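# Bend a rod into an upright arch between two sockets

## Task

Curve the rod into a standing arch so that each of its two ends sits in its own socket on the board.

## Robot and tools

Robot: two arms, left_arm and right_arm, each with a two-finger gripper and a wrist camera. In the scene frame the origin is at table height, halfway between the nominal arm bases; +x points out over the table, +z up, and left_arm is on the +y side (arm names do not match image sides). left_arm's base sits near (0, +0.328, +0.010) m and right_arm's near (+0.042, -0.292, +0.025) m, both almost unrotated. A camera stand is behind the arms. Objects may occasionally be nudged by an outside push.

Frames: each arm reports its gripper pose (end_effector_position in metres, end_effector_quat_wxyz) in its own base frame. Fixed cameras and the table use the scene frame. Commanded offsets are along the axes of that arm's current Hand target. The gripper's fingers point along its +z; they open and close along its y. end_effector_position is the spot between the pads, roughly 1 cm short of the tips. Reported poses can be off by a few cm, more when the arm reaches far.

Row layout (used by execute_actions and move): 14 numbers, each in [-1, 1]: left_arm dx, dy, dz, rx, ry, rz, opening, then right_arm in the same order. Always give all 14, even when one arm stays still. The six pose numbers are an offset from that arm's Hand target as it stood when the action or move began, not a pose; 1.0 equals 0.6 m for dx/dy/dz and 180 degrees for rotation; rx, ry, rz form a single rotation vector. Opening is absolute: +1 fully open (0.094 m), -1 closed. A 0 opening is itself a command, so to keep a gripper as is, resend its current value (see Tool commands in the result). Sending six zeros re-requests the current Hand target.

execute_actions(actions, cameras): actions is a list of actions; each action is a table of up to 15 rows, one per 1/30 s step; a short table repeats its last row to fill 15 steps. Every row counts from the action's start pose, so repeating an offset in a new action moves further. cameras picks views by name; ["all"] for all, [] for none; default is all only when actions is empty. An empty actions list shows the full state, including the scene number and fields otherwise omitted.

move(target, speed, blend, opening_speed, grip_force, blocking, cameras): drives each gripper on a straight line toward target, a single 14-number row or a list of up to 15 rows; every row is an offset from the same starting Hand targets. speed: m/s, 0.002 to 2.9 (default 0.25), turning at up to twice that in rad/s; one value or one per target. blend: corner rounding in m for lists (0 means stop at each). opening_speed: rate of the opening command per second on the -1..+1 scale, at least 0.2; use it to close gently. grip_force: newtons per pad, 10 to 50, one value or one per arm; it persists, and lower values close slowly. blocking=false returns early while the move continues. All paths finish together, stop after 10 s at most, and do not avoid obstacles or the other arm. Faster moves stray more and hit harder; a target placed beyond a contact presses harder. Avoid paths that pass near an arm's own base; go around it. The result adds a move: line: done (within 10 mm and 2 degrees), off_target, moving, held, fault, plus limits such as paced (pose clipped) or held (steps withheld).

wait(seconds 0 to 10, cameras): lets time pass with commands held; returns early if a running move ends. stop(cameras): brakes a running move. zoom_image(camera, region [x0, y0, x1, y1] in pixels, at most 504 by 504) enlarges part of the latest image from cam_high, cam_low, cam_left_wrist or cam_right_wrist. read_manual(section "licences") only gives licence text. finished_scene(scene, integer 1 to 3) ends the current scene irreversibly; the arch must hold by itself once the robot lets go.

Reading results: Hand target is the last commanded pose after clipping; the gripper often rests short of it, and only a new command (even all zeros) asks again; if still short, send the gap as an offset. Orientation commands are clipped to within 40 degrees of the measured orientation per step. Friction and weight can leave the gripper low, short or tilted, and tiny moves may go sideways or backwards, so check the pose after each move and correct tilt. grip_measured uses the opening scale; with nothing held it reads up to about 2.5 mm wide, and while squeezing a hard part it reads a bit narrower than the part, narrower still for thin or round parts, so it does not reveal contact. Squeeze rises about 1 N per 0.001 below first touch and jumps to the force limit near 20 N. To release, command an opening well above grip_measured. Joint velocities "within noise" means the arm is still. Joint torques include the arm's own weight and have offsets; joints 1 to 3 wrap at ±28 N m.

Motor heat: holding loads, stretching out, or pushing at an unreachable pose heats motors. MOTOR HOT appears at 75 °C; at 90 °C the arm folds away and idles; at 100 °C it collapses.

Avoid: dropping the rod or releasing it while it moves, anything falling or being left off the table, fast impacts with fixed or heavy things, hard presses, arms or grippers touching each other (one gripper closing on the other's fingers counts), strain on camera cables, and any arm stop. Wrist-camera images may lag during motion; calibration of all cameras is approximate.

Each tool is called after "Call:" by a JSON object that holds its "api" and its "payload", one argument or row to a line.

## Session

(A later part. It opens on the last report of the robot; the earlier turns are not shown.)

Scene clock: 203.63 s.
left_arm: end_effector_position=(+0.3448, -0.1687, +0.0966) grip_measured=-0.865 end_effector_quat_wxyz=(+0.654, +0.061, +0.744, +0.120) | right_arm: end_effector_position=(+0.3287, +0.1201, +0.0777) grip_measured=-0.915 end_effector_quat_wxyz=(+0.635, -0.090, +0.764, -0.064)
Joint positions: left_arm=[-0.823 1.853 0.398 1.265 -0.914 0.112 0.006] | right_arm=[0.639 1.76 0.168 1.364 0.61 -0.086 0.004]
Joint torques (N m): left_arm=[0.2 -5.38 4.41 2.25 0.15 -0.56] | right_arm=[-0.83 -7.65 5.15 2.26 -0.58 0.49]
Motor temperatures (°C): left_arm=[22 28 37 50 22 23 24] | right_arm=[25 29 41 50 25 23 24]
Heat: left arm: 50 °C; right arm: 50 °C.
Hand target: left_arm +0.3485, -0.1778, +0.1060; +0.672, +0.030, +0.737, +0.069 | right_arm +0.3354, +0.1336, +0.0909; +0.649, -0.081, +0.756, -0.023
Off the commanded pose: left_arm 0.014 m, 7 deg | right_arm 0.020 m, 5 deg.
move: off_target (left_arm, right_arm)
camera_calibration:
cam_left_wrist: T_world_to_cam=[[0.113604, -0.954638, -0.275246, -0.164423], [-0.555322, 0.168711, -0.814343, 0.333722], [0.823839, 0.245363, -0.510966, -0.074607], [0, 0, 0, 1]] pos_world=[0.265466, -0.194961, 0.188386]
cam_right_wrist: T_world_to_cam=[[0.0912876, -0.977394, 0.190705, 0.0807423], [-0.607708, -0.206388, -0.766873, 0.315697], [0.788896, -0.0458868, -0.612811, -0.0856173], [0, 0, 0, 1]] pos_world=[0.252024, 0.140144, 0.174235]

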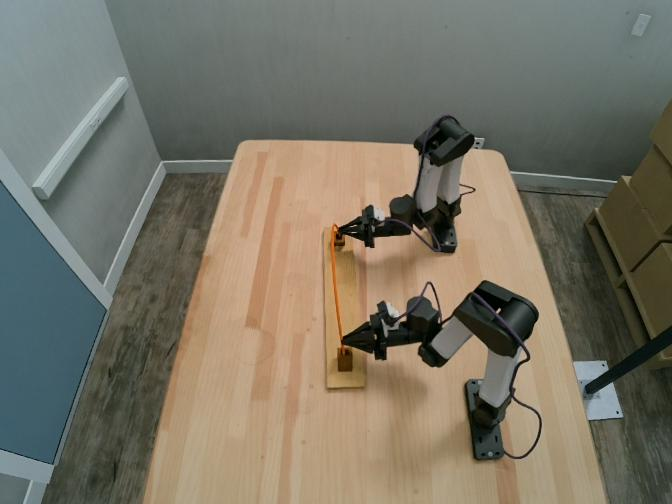

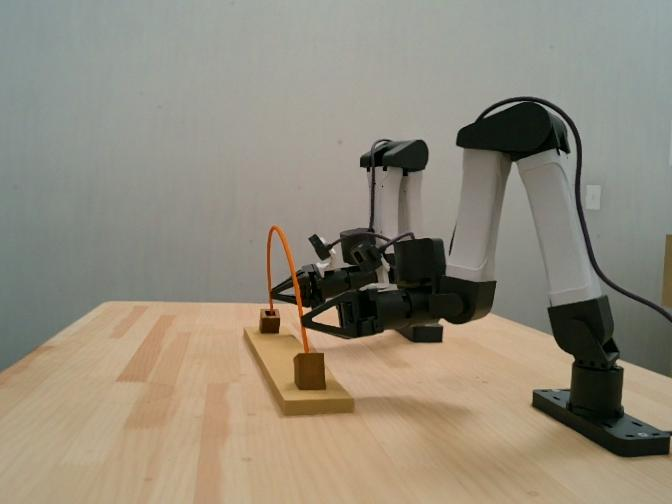

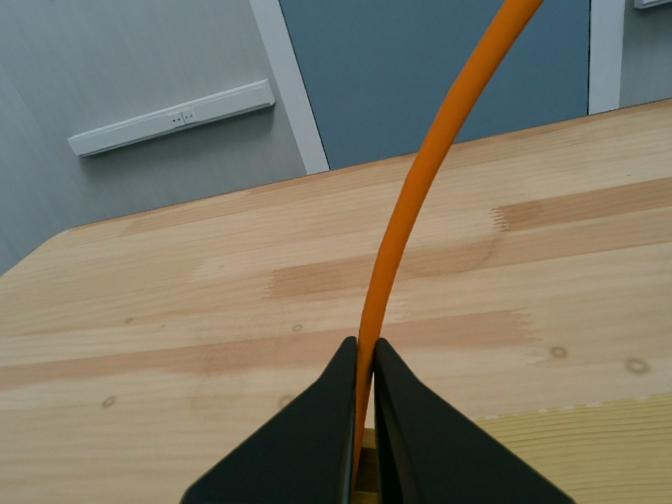

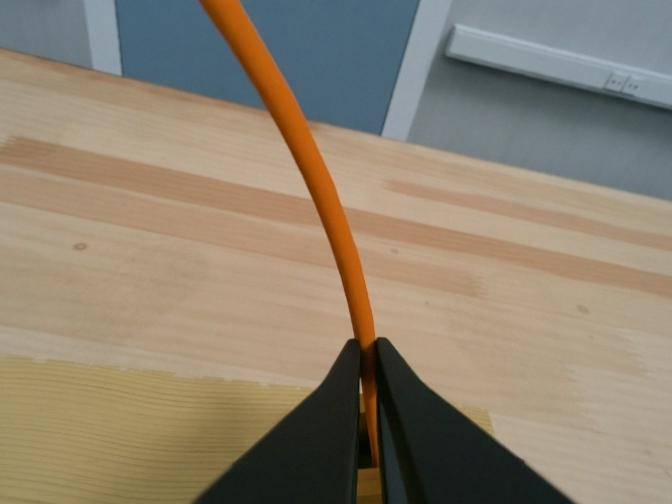

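Call:
{"api": "move", "payload": {
  "target": [0.0347, 0.0053, -0.0013, 0, 0, 0, -1.0, 0.0205, -0.0037, 0.0027, 0, 0, 0, -1.0],
  "speed": 0.05,
  "cameras": ["all"]
}}

Call:
{"api": "zoom_image", "payload": {
  "camera": "cam_high",
  "region": [310, 190, 380, 260]
}}

Call:
{"api": "zoom_image", "payload": {
  "camera": "cam_high",
  "region": [310, 305, 390, 395]
}}

Call:
{"api": "zoom_image", "payload": {
  "camera": "cam_low",
  "region": [230, 250, 370, 420]
}}

Scene clock: 211.50 s.
left_arm: end_effector_position=(+0.3446, -0.1669, +0.0859) grip_measured=-0.865 end_effector_quat_wxyz=(+0.663, +0.050, +0.739, +0.111) | right_arm: end_effector_position=(+0.3305, +0.1205, +0.0732) grip_measured=-0.915 end_effector_quat_wxyz=(+0.636, -0.092, +0.763, -0.060)
Joint positions: left_arm=[-0.818 1.948 0.384 1.406 -0.91 0.109 0.006] | right_arm=[0.628 1.81 0.168 1.421 0.59 -0.09 0.004]
Joint torques (N m): left_arm=[0.35 -4.38 2.66 2.21 0.19 -0.53] | right_arm=[-1.11 -3.7 3.88 2.77 -0.53 0.53]
Heat: left arm: 49 °C; right arm: 48 °C.
Hand target: left_arm +0.3456, -0.1719, +0.0860; +0.672, +0.030, +0.737, +0.069 | right_arm +0.3354, +0.1296, +0.0789; +0.649, -0.081, +0.756, -0.023
Off the commanded pose: left_arm 0.005 m, 5 deg | right_arm 0.012 m, 5 deg.
move: off_target (left_arm, right_arm)
camera_calibration:
cam_left_wrist: T_world_to_cam=[[0.119643, -0.961681, -0.24669, -0.171337], [-0.537535, 0.146159, -0.830478, 0.316164], [0.83471, 0.231965, -0.49945, -0.0873232], [0, 0, 0, 1]] pos_world=[0.263338, -0.190725, 0.176687]
cam_right_wrist: T_world_to_cam=[[0.0998652, -0.9773, 0.186846, 0.0792586], [-0.603961, -0.208773, -0.769185, 0.312665], [0.790733, -0.0360327, -0.6111, -0.0915686], [0, 0, 0, 1]] pos_world=[0.253328, 0.139436, 0.16973]

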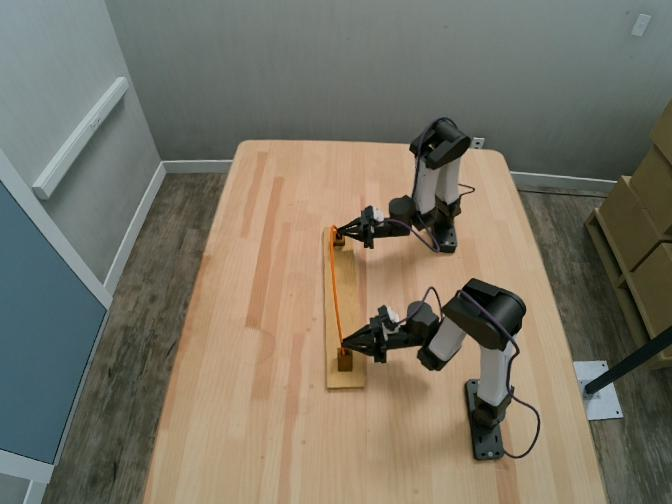

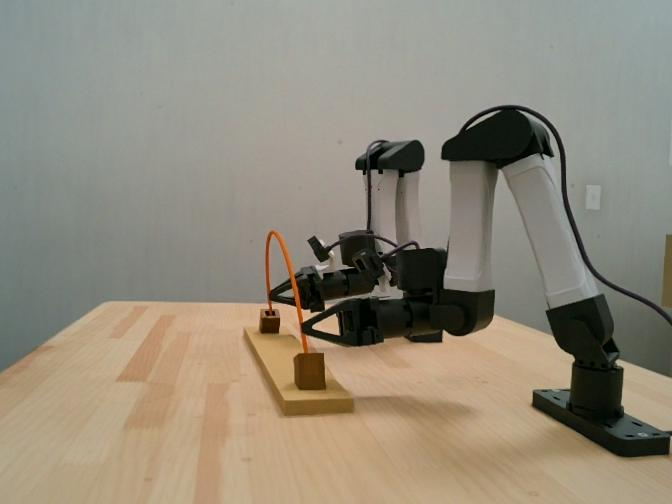

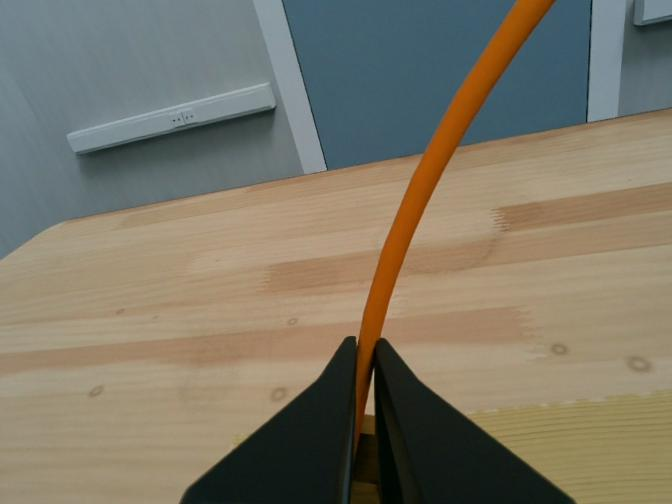

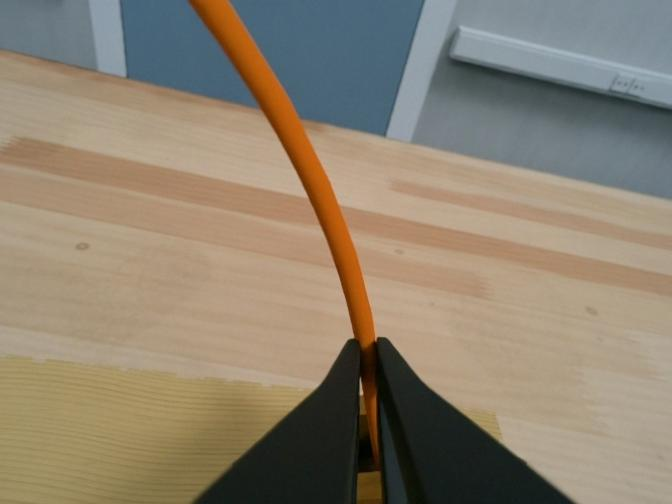

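Scaled by 7.200 from the camera's 672x504 image, which has a finer 960x720 frame.

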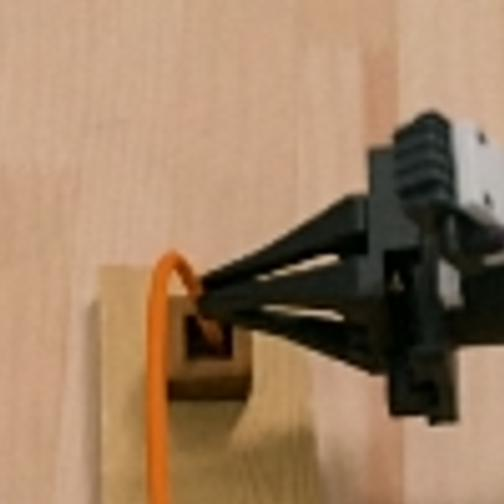

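Scaled by 5.600 from the camera's 672x504 image, which has a finer 960x720 frame.

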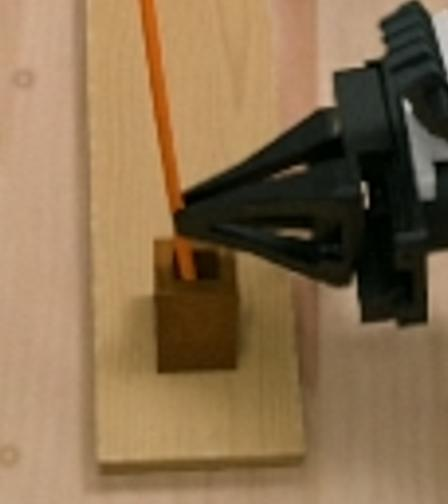

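Scaled by 2.965 from the camera's 672x504 image, which has a finer 960x720 frame.

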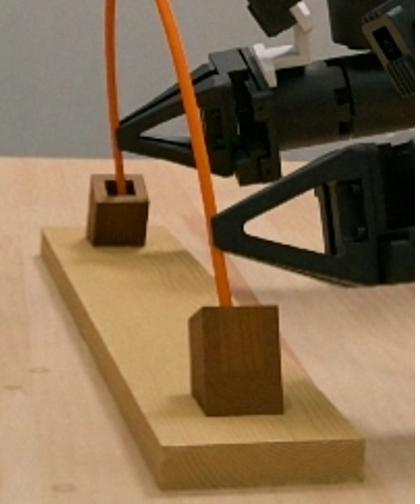

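Call:
{"api": "move", "payload": {
  "target": [0.0135, 0.0015, 0, 0, 0, 0, -1.0, 0.0135, -0.0015, 0, 0, 0, 0, -1.0],
  "speed": 0.03,
  "cameras": ["cam_low", "cam_high"]
}}

Call:
{"api": "zoom_image", "payload": {
  "camera": "cam_low",
  "region": [230, 250, 370, 420]
}}

Scene clock: 214.93 s.
left_arm: end_effector_position=(+0.3452, -0.1672, +0.0848) grip_measured=-0.865 end_effector_quat_wxyz=(+0.668, +0.046, +0.735, +0.106) | right_arm: end_effector_position=(+0.3340, +0.1226, +0.0711) grip_measured=-0.915 end_effector_quat_wxyz=(+0.639, -0.093, +0.761, -0.060)
Joint positions: left_arm=[-0.816 1.975 0.384 1.452 -0.907 0.109 0.006] | right_arm=[0.627 1.85 0.182 1.454 0.589 -0.094 0.004]
Joint torques (N m): left_arm=[0.39 -3.07 1.89 2.25 0.19 -0.54] | right_arm=[-1.14 -2.13 2 3.11 -0.57 0.6]
Heat: left arm: 49 °C; right arm: 48 °C.
Hand target: left_arm +0.3447, -0.1699, +0.0782; +0.672, +0.030, +0.737, +0.069 | right_arm +0.3343, +0.1275, +0.0711; +0.649, -0.081, +0.756, -0.023
Off the commanded pose: left_arm 0.007 m, 5 deg | right_arm 0.005 m, 5 deg.
move: off_target (left_arm, right_arm)
Images, in order (width x height): cam_high 672x504, cam_low 672x504.

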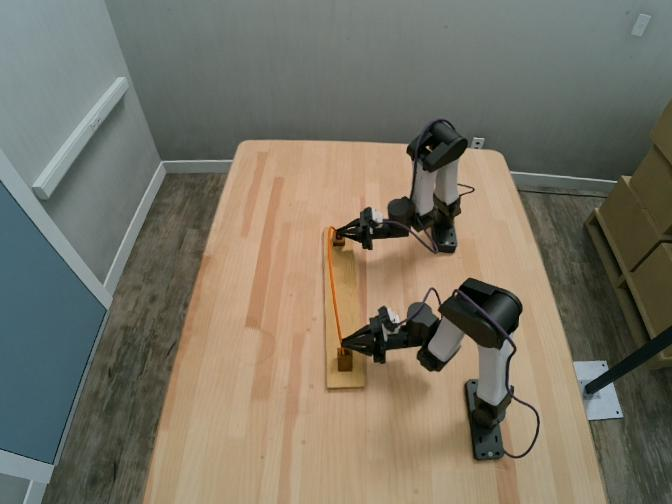

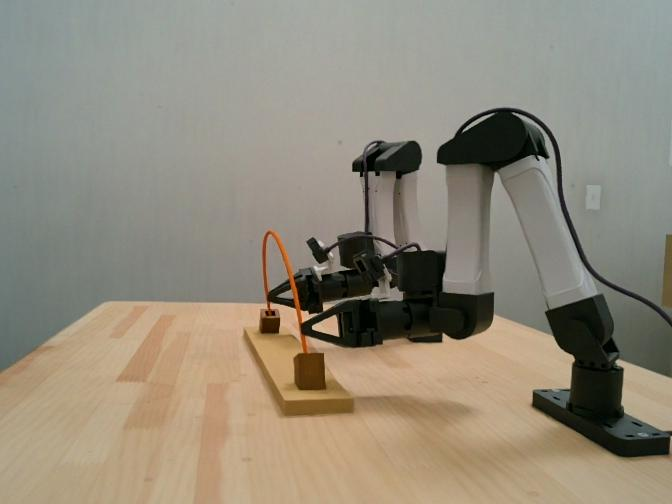

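Scaled by 2.965 from the camera's 672x504 image, which has a finer 960x720 frame.

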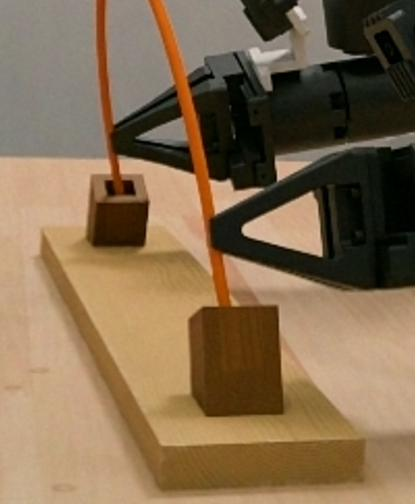

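Call:
{"api": "move", "payload": {
  "target": [-0.0164, 0.0024, -0.0015, 0, 0, 0, -1.0, -0.0163, -0.0023, -0.0026, 0, 0, 0, -1.0],
  "speed": 0.03,
  "cameras": ["cam_left_wrist", "cam_right_wrist"]
}}

Scene clock: 218.00 s.
left_arm: end_effector_position=(+0.3448, -0.1667, +0.0857) grip_measured=-0.865 end_effector_quat_wxyz=(+0.668, +0.046, +0.735, +0.104) | right_arm: end_effector_position=(+0.3343, +0.1225, +0.0732) grip_measured=-0.915 end_effector_quat_wxyz=(+0.640, -0.093, +0.761, -0.057)
Joint positions: left_arm=[-0.815 1.969 0.379 1.452 -0.902 0.109 0.006] | right_arm=[0.622 1.838 0.18 1.448 0.579 -0.094 0.004]
Joint torques (N m): left_arm=[0.4 -6.68 2.13 1.87 0.16 -0.48] | right_arm=[-1.09 -7.75 2.04 2.45 -0.47 0.53]
Heat: left arm: 49 °C; right arm: 48 °C.
Hand target: left_arm +0.3447, -0.1698, +0.0882; +0.672, +0.030, +0.737, +0.069 | right_arm +0.3343, +0.1275, +0.0811; +0.649, -0.081, +0.756, -0.023
Off the commanded pose: left_arm 0.004 m, 5 deg | right_arm 0.009 m, 4 deg.
move: off_target (left_arm, right_arm)
camera_calibration:
cam_left_wrist: T_world_to_cam=[[0.118422, -0.965867, -0.230385, -0.172857], [-0.526156, 0.13573, -0.839486, 0.311124], [0.842102, 0.220632, -0.492123, -0.0928088], [0, 0, 0, 1]] pos_world=[0.262324, -0.188709, 0.175687]
cam_right_wrist: T_world_to_cam=[[0.103298, -0.977632, 0.183207, 0.0800613], [-0.596149, -0.208296, -0.775383, 0.31304], [0.796201, -0.029123, -0.604331, -0.0976895], [0, 0, 0, 1]] pos_world=[0.256129, 0.14063, 0.169021]
Images, in order (width x height): cam_left_wrist 672x504, cam_right_wrist 672x504.

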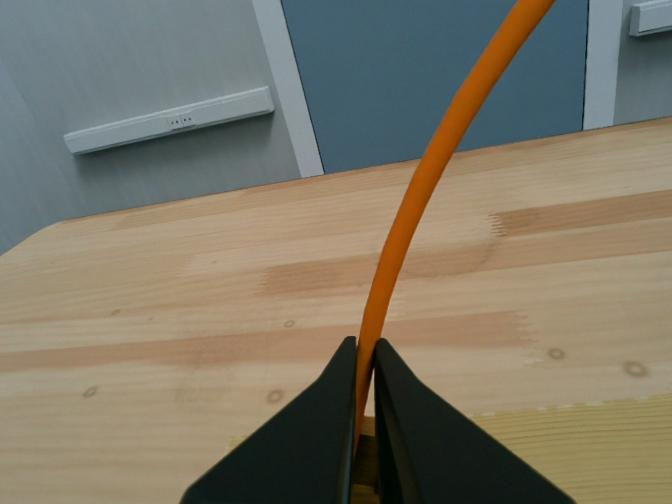

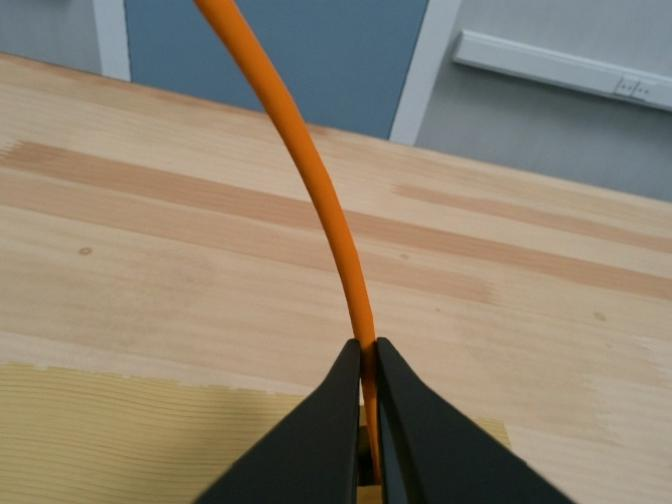

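Call:
{"api": "move", "payload": {
  "target": [0, 0, 0, 0, 0, 0, -0.6, 0, 0, 0, 0, 0, 0, -0.6],
  "speed": 0.03,
  "opening_speed": 0.2,
  "cameras": ["all"]
}}

Call:
{"api": "zoom_image", "payload": {
  "camera": "cam_low",
  "region": [230, 220, 370, 420]
}}

Scene clock: 221.27 s.
left_arm: end_effector_position=(+0.3441, -0.1672, +0.0830) grip_measured=-0.603 end_effector_quat_wxyz=(+0.667, +0.036, +0.739, +0.083) | right_arm: end_effector_position=(+0.3341, +0.1268, +0.0732) grip_measured=-0.601 end_effector_quat_wxyz=(+0.641, -0.090, +0.761, -0.039)
Joint positions: left_arm=[-0.81 1.966 0.37 1.446 -0.879 0.057 0.019] | right_arm=[0.622 1.836 0.18 1.448 0.555 -0.068 0.019]
Joint torques (N m): left_arm=[0.08 -6.79 2.88 1.88 0 -0.02] | right_arm=[-1.05 -7.76 2.04 2.46 -0.3 0.25]
Heat: left arm: 48 °C; right arm: 48 °C.
Hand target: left_arm +0.3447, -0.1698, +0.0882; +0.672, +0.030, +0.737, +0.069 | right_arm +0.3343, +0.1275, +0.0811; +0.649, -0.081, +0.756, -0.023
Off the commanded pose: left_arm 0.006 m, 2 deg | right_arm 0.008 m, 2 deg.
move: done
camera_calibration:
cam_left_wrist: T_world_to_cam=[[0.103965, -0.976774, -0.187361, -0.174333], [-0.530062, 0.104982, -0.841435, 0.30496], [0.841561, 0.186793, -0.506837, -0.0976376], [0, 0, 0, 1]] pos_world=[0.261941, -0.184062, 0.174455]
cam_right_wrist: T_world_to_cam=[[0.122832, -0.980582, 0.152876, 0.0802827], [-0.594462, -0.196047, -0.779859, 0.312098], [0.794687, 0.00491291, -0.607, -0.101011], [0, 0, 0, 1]] pos_world=[0.255941, 0.140406, 0.169805]

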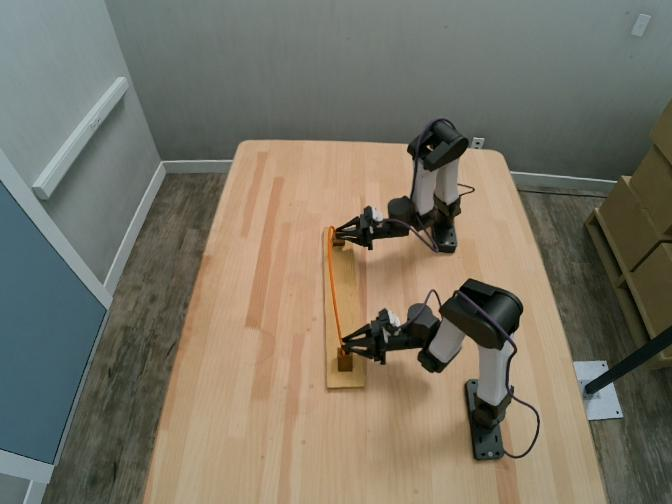

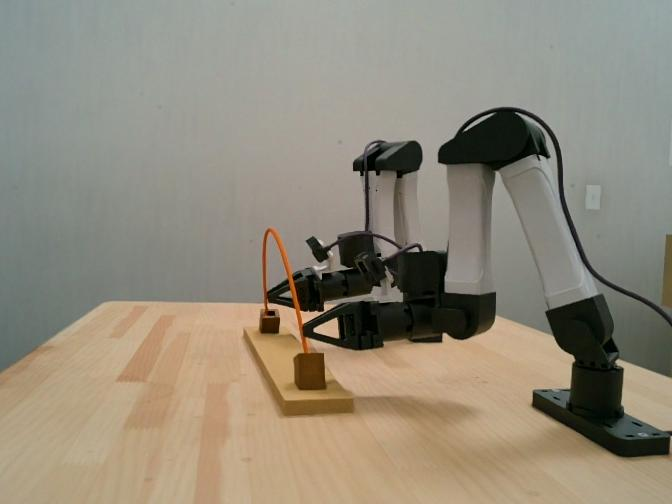

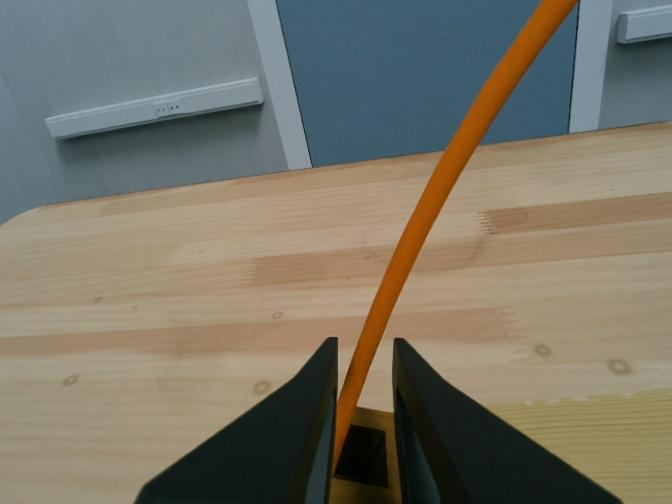

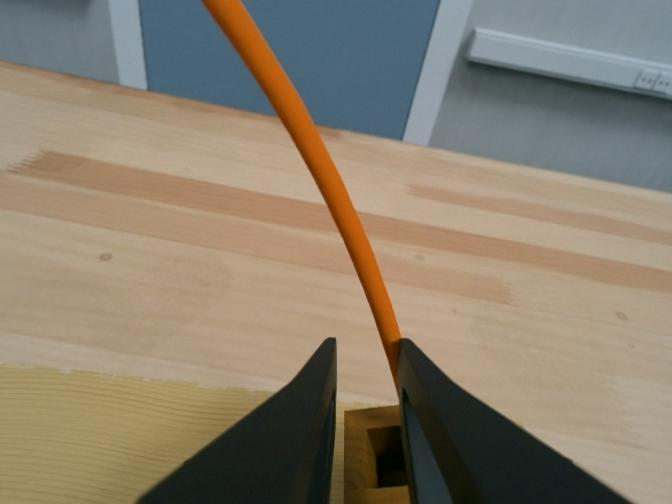

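Scaled by 2.520 from the camera's 672x504 image, which has a finer 960x720 frame.

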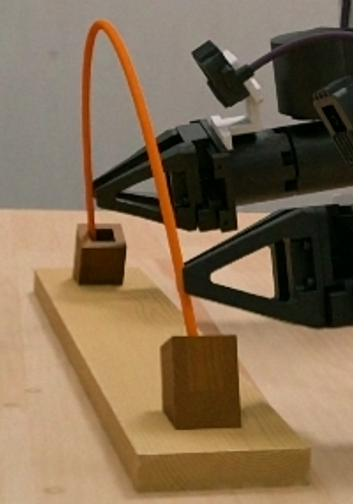

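Call:
{"api": "move", "payload": {
  "target": [0, 0, 0, 0, 0, 0, 0.0, 0, 0, 0, 0, 0, 0, 0.0],
  "speed": 0.03,
  "opening_speed": 0.3,
  "cameras": ["all"]
}}

Call:
{"api": "zoom_image", "payload": {
  "camera": "cam_low",
  "region": [230, 220, 370, 420]
}}

Scene clock: 224.80 s.
left_arm: end_effector_position=(+0.3441, -0.1672, +0.0830) grip_measured=-0.003 end_effector_quat_wxyz=(+0.667, +0.036, +0.739, +0.083) | right_arm: end_effector_position=(+0.3341, +0.1268, +0.0732) grip_measured=-0.002 end_effector_quat_wxyz=(+0.641, -0.090, +0.761, -0.039)
Joint positions: left_arm=[-0.81 1.966 0.37 1.446 -0.879 0.057 0.047] | right_arm=[0.622 1.836 0.18 1.448 0.555 -0.068 0.047]
Joint torques (N m): left_arm=[0.08 -6.79 2.86 1.88 0 -0.02] | right_arm=[-1.05 -7.76 2.06 2.46 -0.3 0.25]
Heat: left arm: 48 °C; right arm: 48 °C.
Hand target: left_arm +0.3447, -0.1698, +0.0882; +0.672, +0.030, +0.737, +0.069 | right_arm +0.3343, +0.1275, +0.0811; +0.649, -0.081, +0.756, -0.023
Off the commanded pose: left_arm 0.006 m, 2 deg | right_arm 0.008 m, 2 deg.
move: done
camera_calibration:
cam_left_wrist: T_world_to_cam=[[0.103965, -0.976774, -0.187361, -0.174333], [-0.530062, 0.104982, -0.841435, 0.30496], [0.841561, 0.186793, -0.506837, -0.0976376], [0, 0, 0, 1]] pos_world=[0.261941, -0.184062, 0.174455]
cam_right_wrist: T_world_to_cam=[[0.122832, -0.980582, 0.152876, 0.0802827], [-0.594462, -0.196047, -0.779859, 0.312098], [0.794687, 0.00491291, -0.607, -0.101011], [0, 0, 0, 1]] pos_world=[0.255941, 0.140406, 0.169805]

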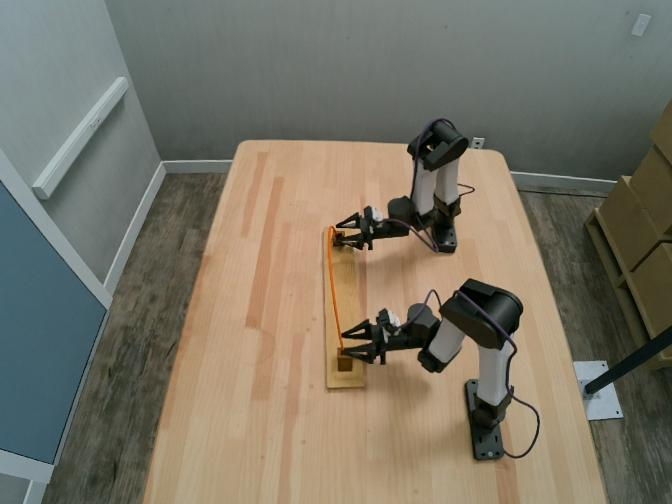

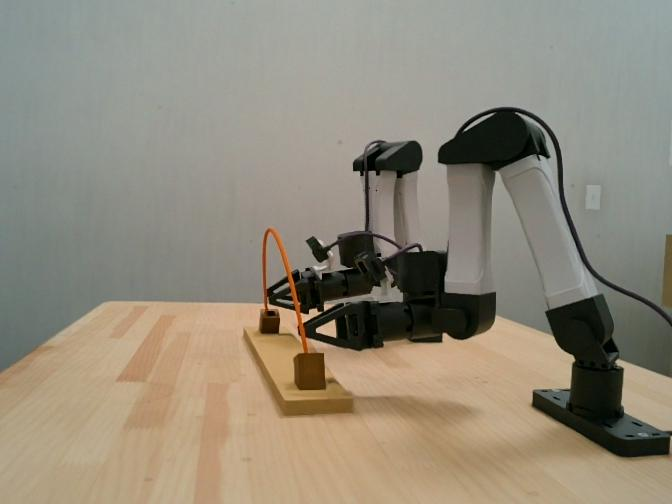

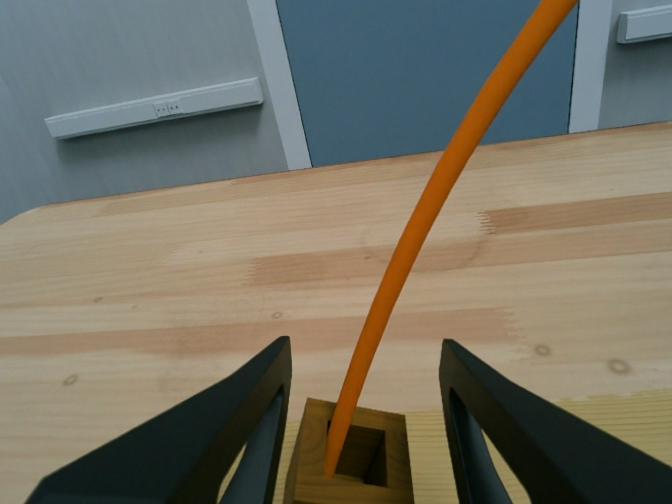

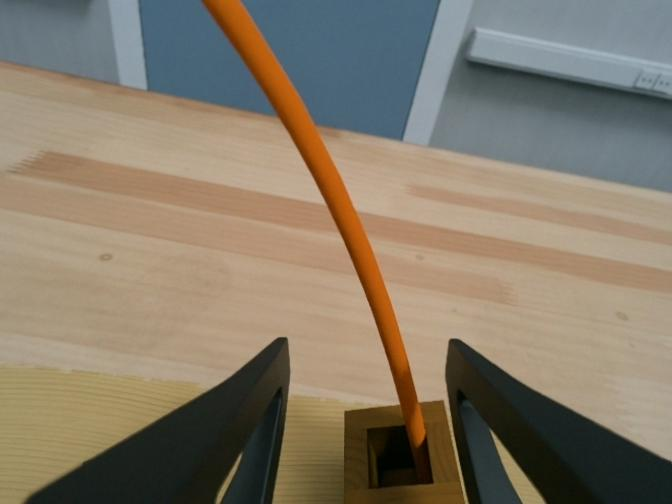

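Scaled by 2.520 from the camera's 672x504 image, which has a finer 960x720 frame.

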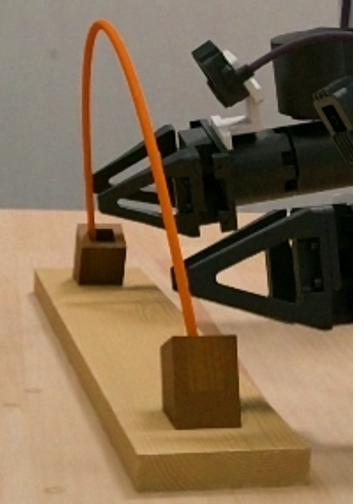

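Call:
{"api": "move", "payload": {
  "target": [
    [0, 0, -0.12, 0, 0, 0, 0.0, 0, 0, -0.12, 0, 0, 0, 0.0],
    [-0.08, 0, -0.18, 0, 0, 0, 0.0, -0.08, 0, -0.18, 0, 0, 0, 0.0]
  ],
  "speed": 0.1,
  "blend": [0.01, 0],
  "cameras": ["all"]
}}

Call:
{"api": "zoom_image", "payload": {
  "camera": "cam_low",
  "region": [230, 220, 370, 420]
}}

Call:
{"api": "zoom_image", "payload": {
  "camera": "cam_high",
  "region": [290, 210, 390, 400]
}}

Scene clock: 230.20 s.
left_arm: end_effector_position=(+0.2405, -0.1806, +0.1327) grip_measured=-0.003 end_effector_quat_wxyz=(+0.666, +0.053, +0.740, +0.080) | right_arm: end_effector_position=(+0.2325, +0.1220, +0.1346) grip_measured=-0.001 end_effector_quat_wxyz=(+0.647, -0.090, +0.756, -0.040)
Joint positions: left_arm=[-1.228 1.403 0.253 0.814 -1.26 -0.13 0.047] | right_arm=[1.073 0.784 0.067 0.419 0.997 0.072 0.047]
Joint torques (N m): left_arm=[-0.57 -4.79 6.91 1.51 -0.41 -0.02] | right_arm=[-0.92 -0.9 9.44 1.81 -0.19 0.27]
Heat: left arm: 47 °C; right arm: 47 °C.
Hand target: left_arm +0.2419, -0.1830, +0.1450; +0.672, +0.030, +0.737, +0.069 | right_arm +0.2348, +0.1273, +0.1449; +0.649, -0.081, +0.756, -0.023
Off the commanded pose: left_arm 0.013 m, 3 deg | right_arm 0.012 m, 2 deg.
move: off_target (left_arm, right_arm)
camera_calibration:
cam_left_wrist: T_world_to_cam=[[0.0756271, -0.975909, -0.204653, -0.158013], [-0.532202, 0.134057, -0.835936, 0.29834], [0.843233, 0.172136, -0.509242, 0.0145408], [0, 0, 0, 1]] pos_world=[0.158466, -0.196704, 0.22446]
cam_right_wrist: T_world_to_cam=[[0.119408, -0.980455, 0.156361, 0.0790702], [-0.582062, -0.196715, -0.788991, 0.297], [0.80433, 0.00320023, -0.594175, 0.013173], [0, 0, 0, 1]] pos_world=[0.152835, 0.135907, 0.229794]

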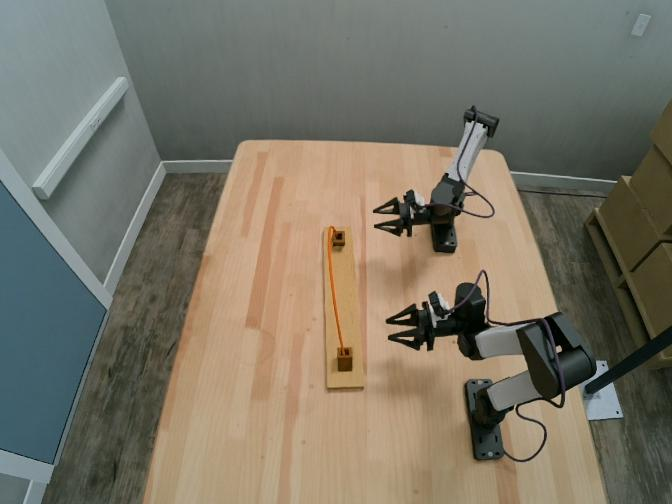

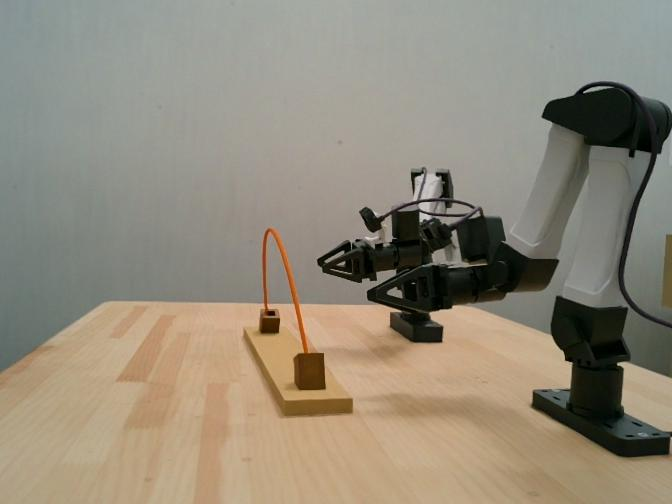

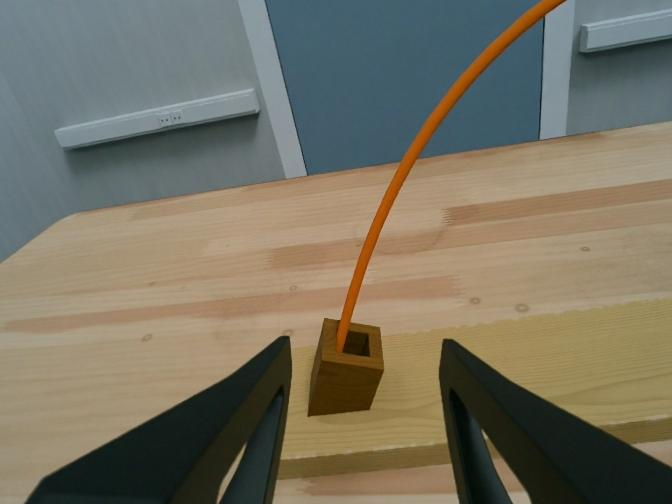

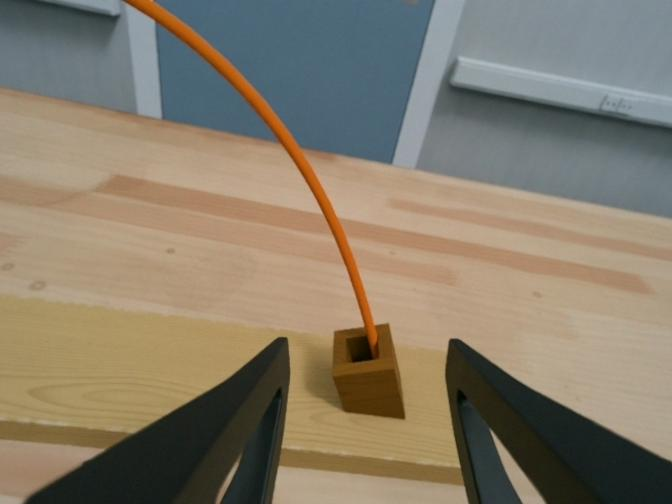

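Scaled by 2.520 from the camera's 672x504 image, which has a finer 960x720 frame.

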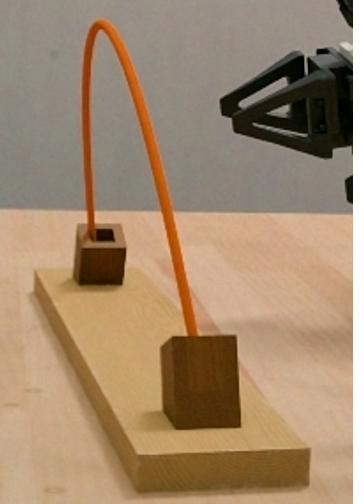

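Scaled by 2.653 from the camera's 672x504 image, which has a finer 960x720 frame.

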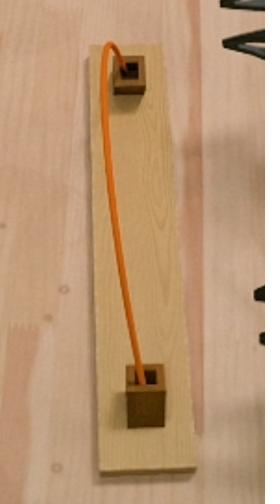

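Call:
{"api": "wait", "payload": {
  "seconds": 3,
  "cameras": ["cam_low", "cam_high"]
}}

Scene clock: 252.70 s.
left_arm: end_effector_position=(+0.2405, -0.1806, +0.1327) grip_measured=-0.003 end_effector_quat_wxyz=(+0.666, +0.053, +0.740, +0.080) | right_arm: end_effector_position=(+0.2325, +0.1220, +0.1346) grip_measured=-0.001 end_effector_quat_wxyz=(+0.647, -0.090, +0.756, -0.040)
Joint positions: left_arm=[-1.228 1.403 0.253 0.814 -1.26 -0.13 0.047] | right_arm=[1.073 0.784 0.067 0.419 0.997 0.072 0.047]
Joint torques (N m): left_arm=[-0.57 -4.79 6.91 1.51 -0.42 -0.02] | right_arm=[-0.94 -0.92 9.46 1.79 -0.19 0.26]
Motor temperatures (°C): left_arm=[22 29 38 43 22 23 23] | right_arm=[25 28 41 44 25 23 23]
Heat: left arm: 43 °C; right arm: 44 °C.
Hand target: left_arm +0.2419, -0.1830, +0.1450; +0.672, +0.030, +0.737, +0.069 | right_arm +0.2348, +0.1273, +0.1449; +0.649, -0.081, +0.756, -0.023
Tool commands: left_gripper/opening=+0.0 right_gripper/opening=+0.0
Off the commanded pose: left_arm 0.013 m, 3 deg | right_arm 0.012 m, 2 deg.
wait: 3.00 s; at rest from the start
Images, in order (width x height): cam_high 672x504, cam_low 672x504.

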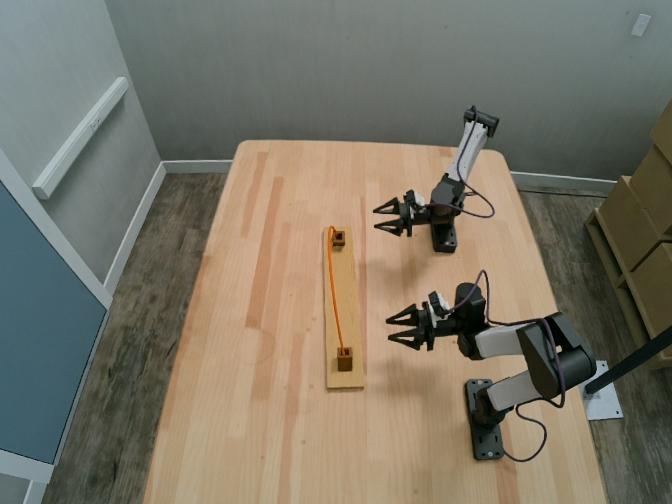

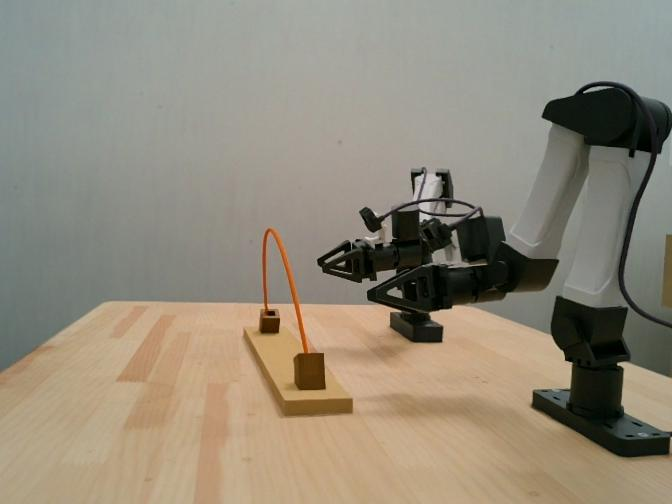

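Call:
{"api": "finished_scene", "payload": {
  "scene": 1
}}

The scene is finished: the task was done.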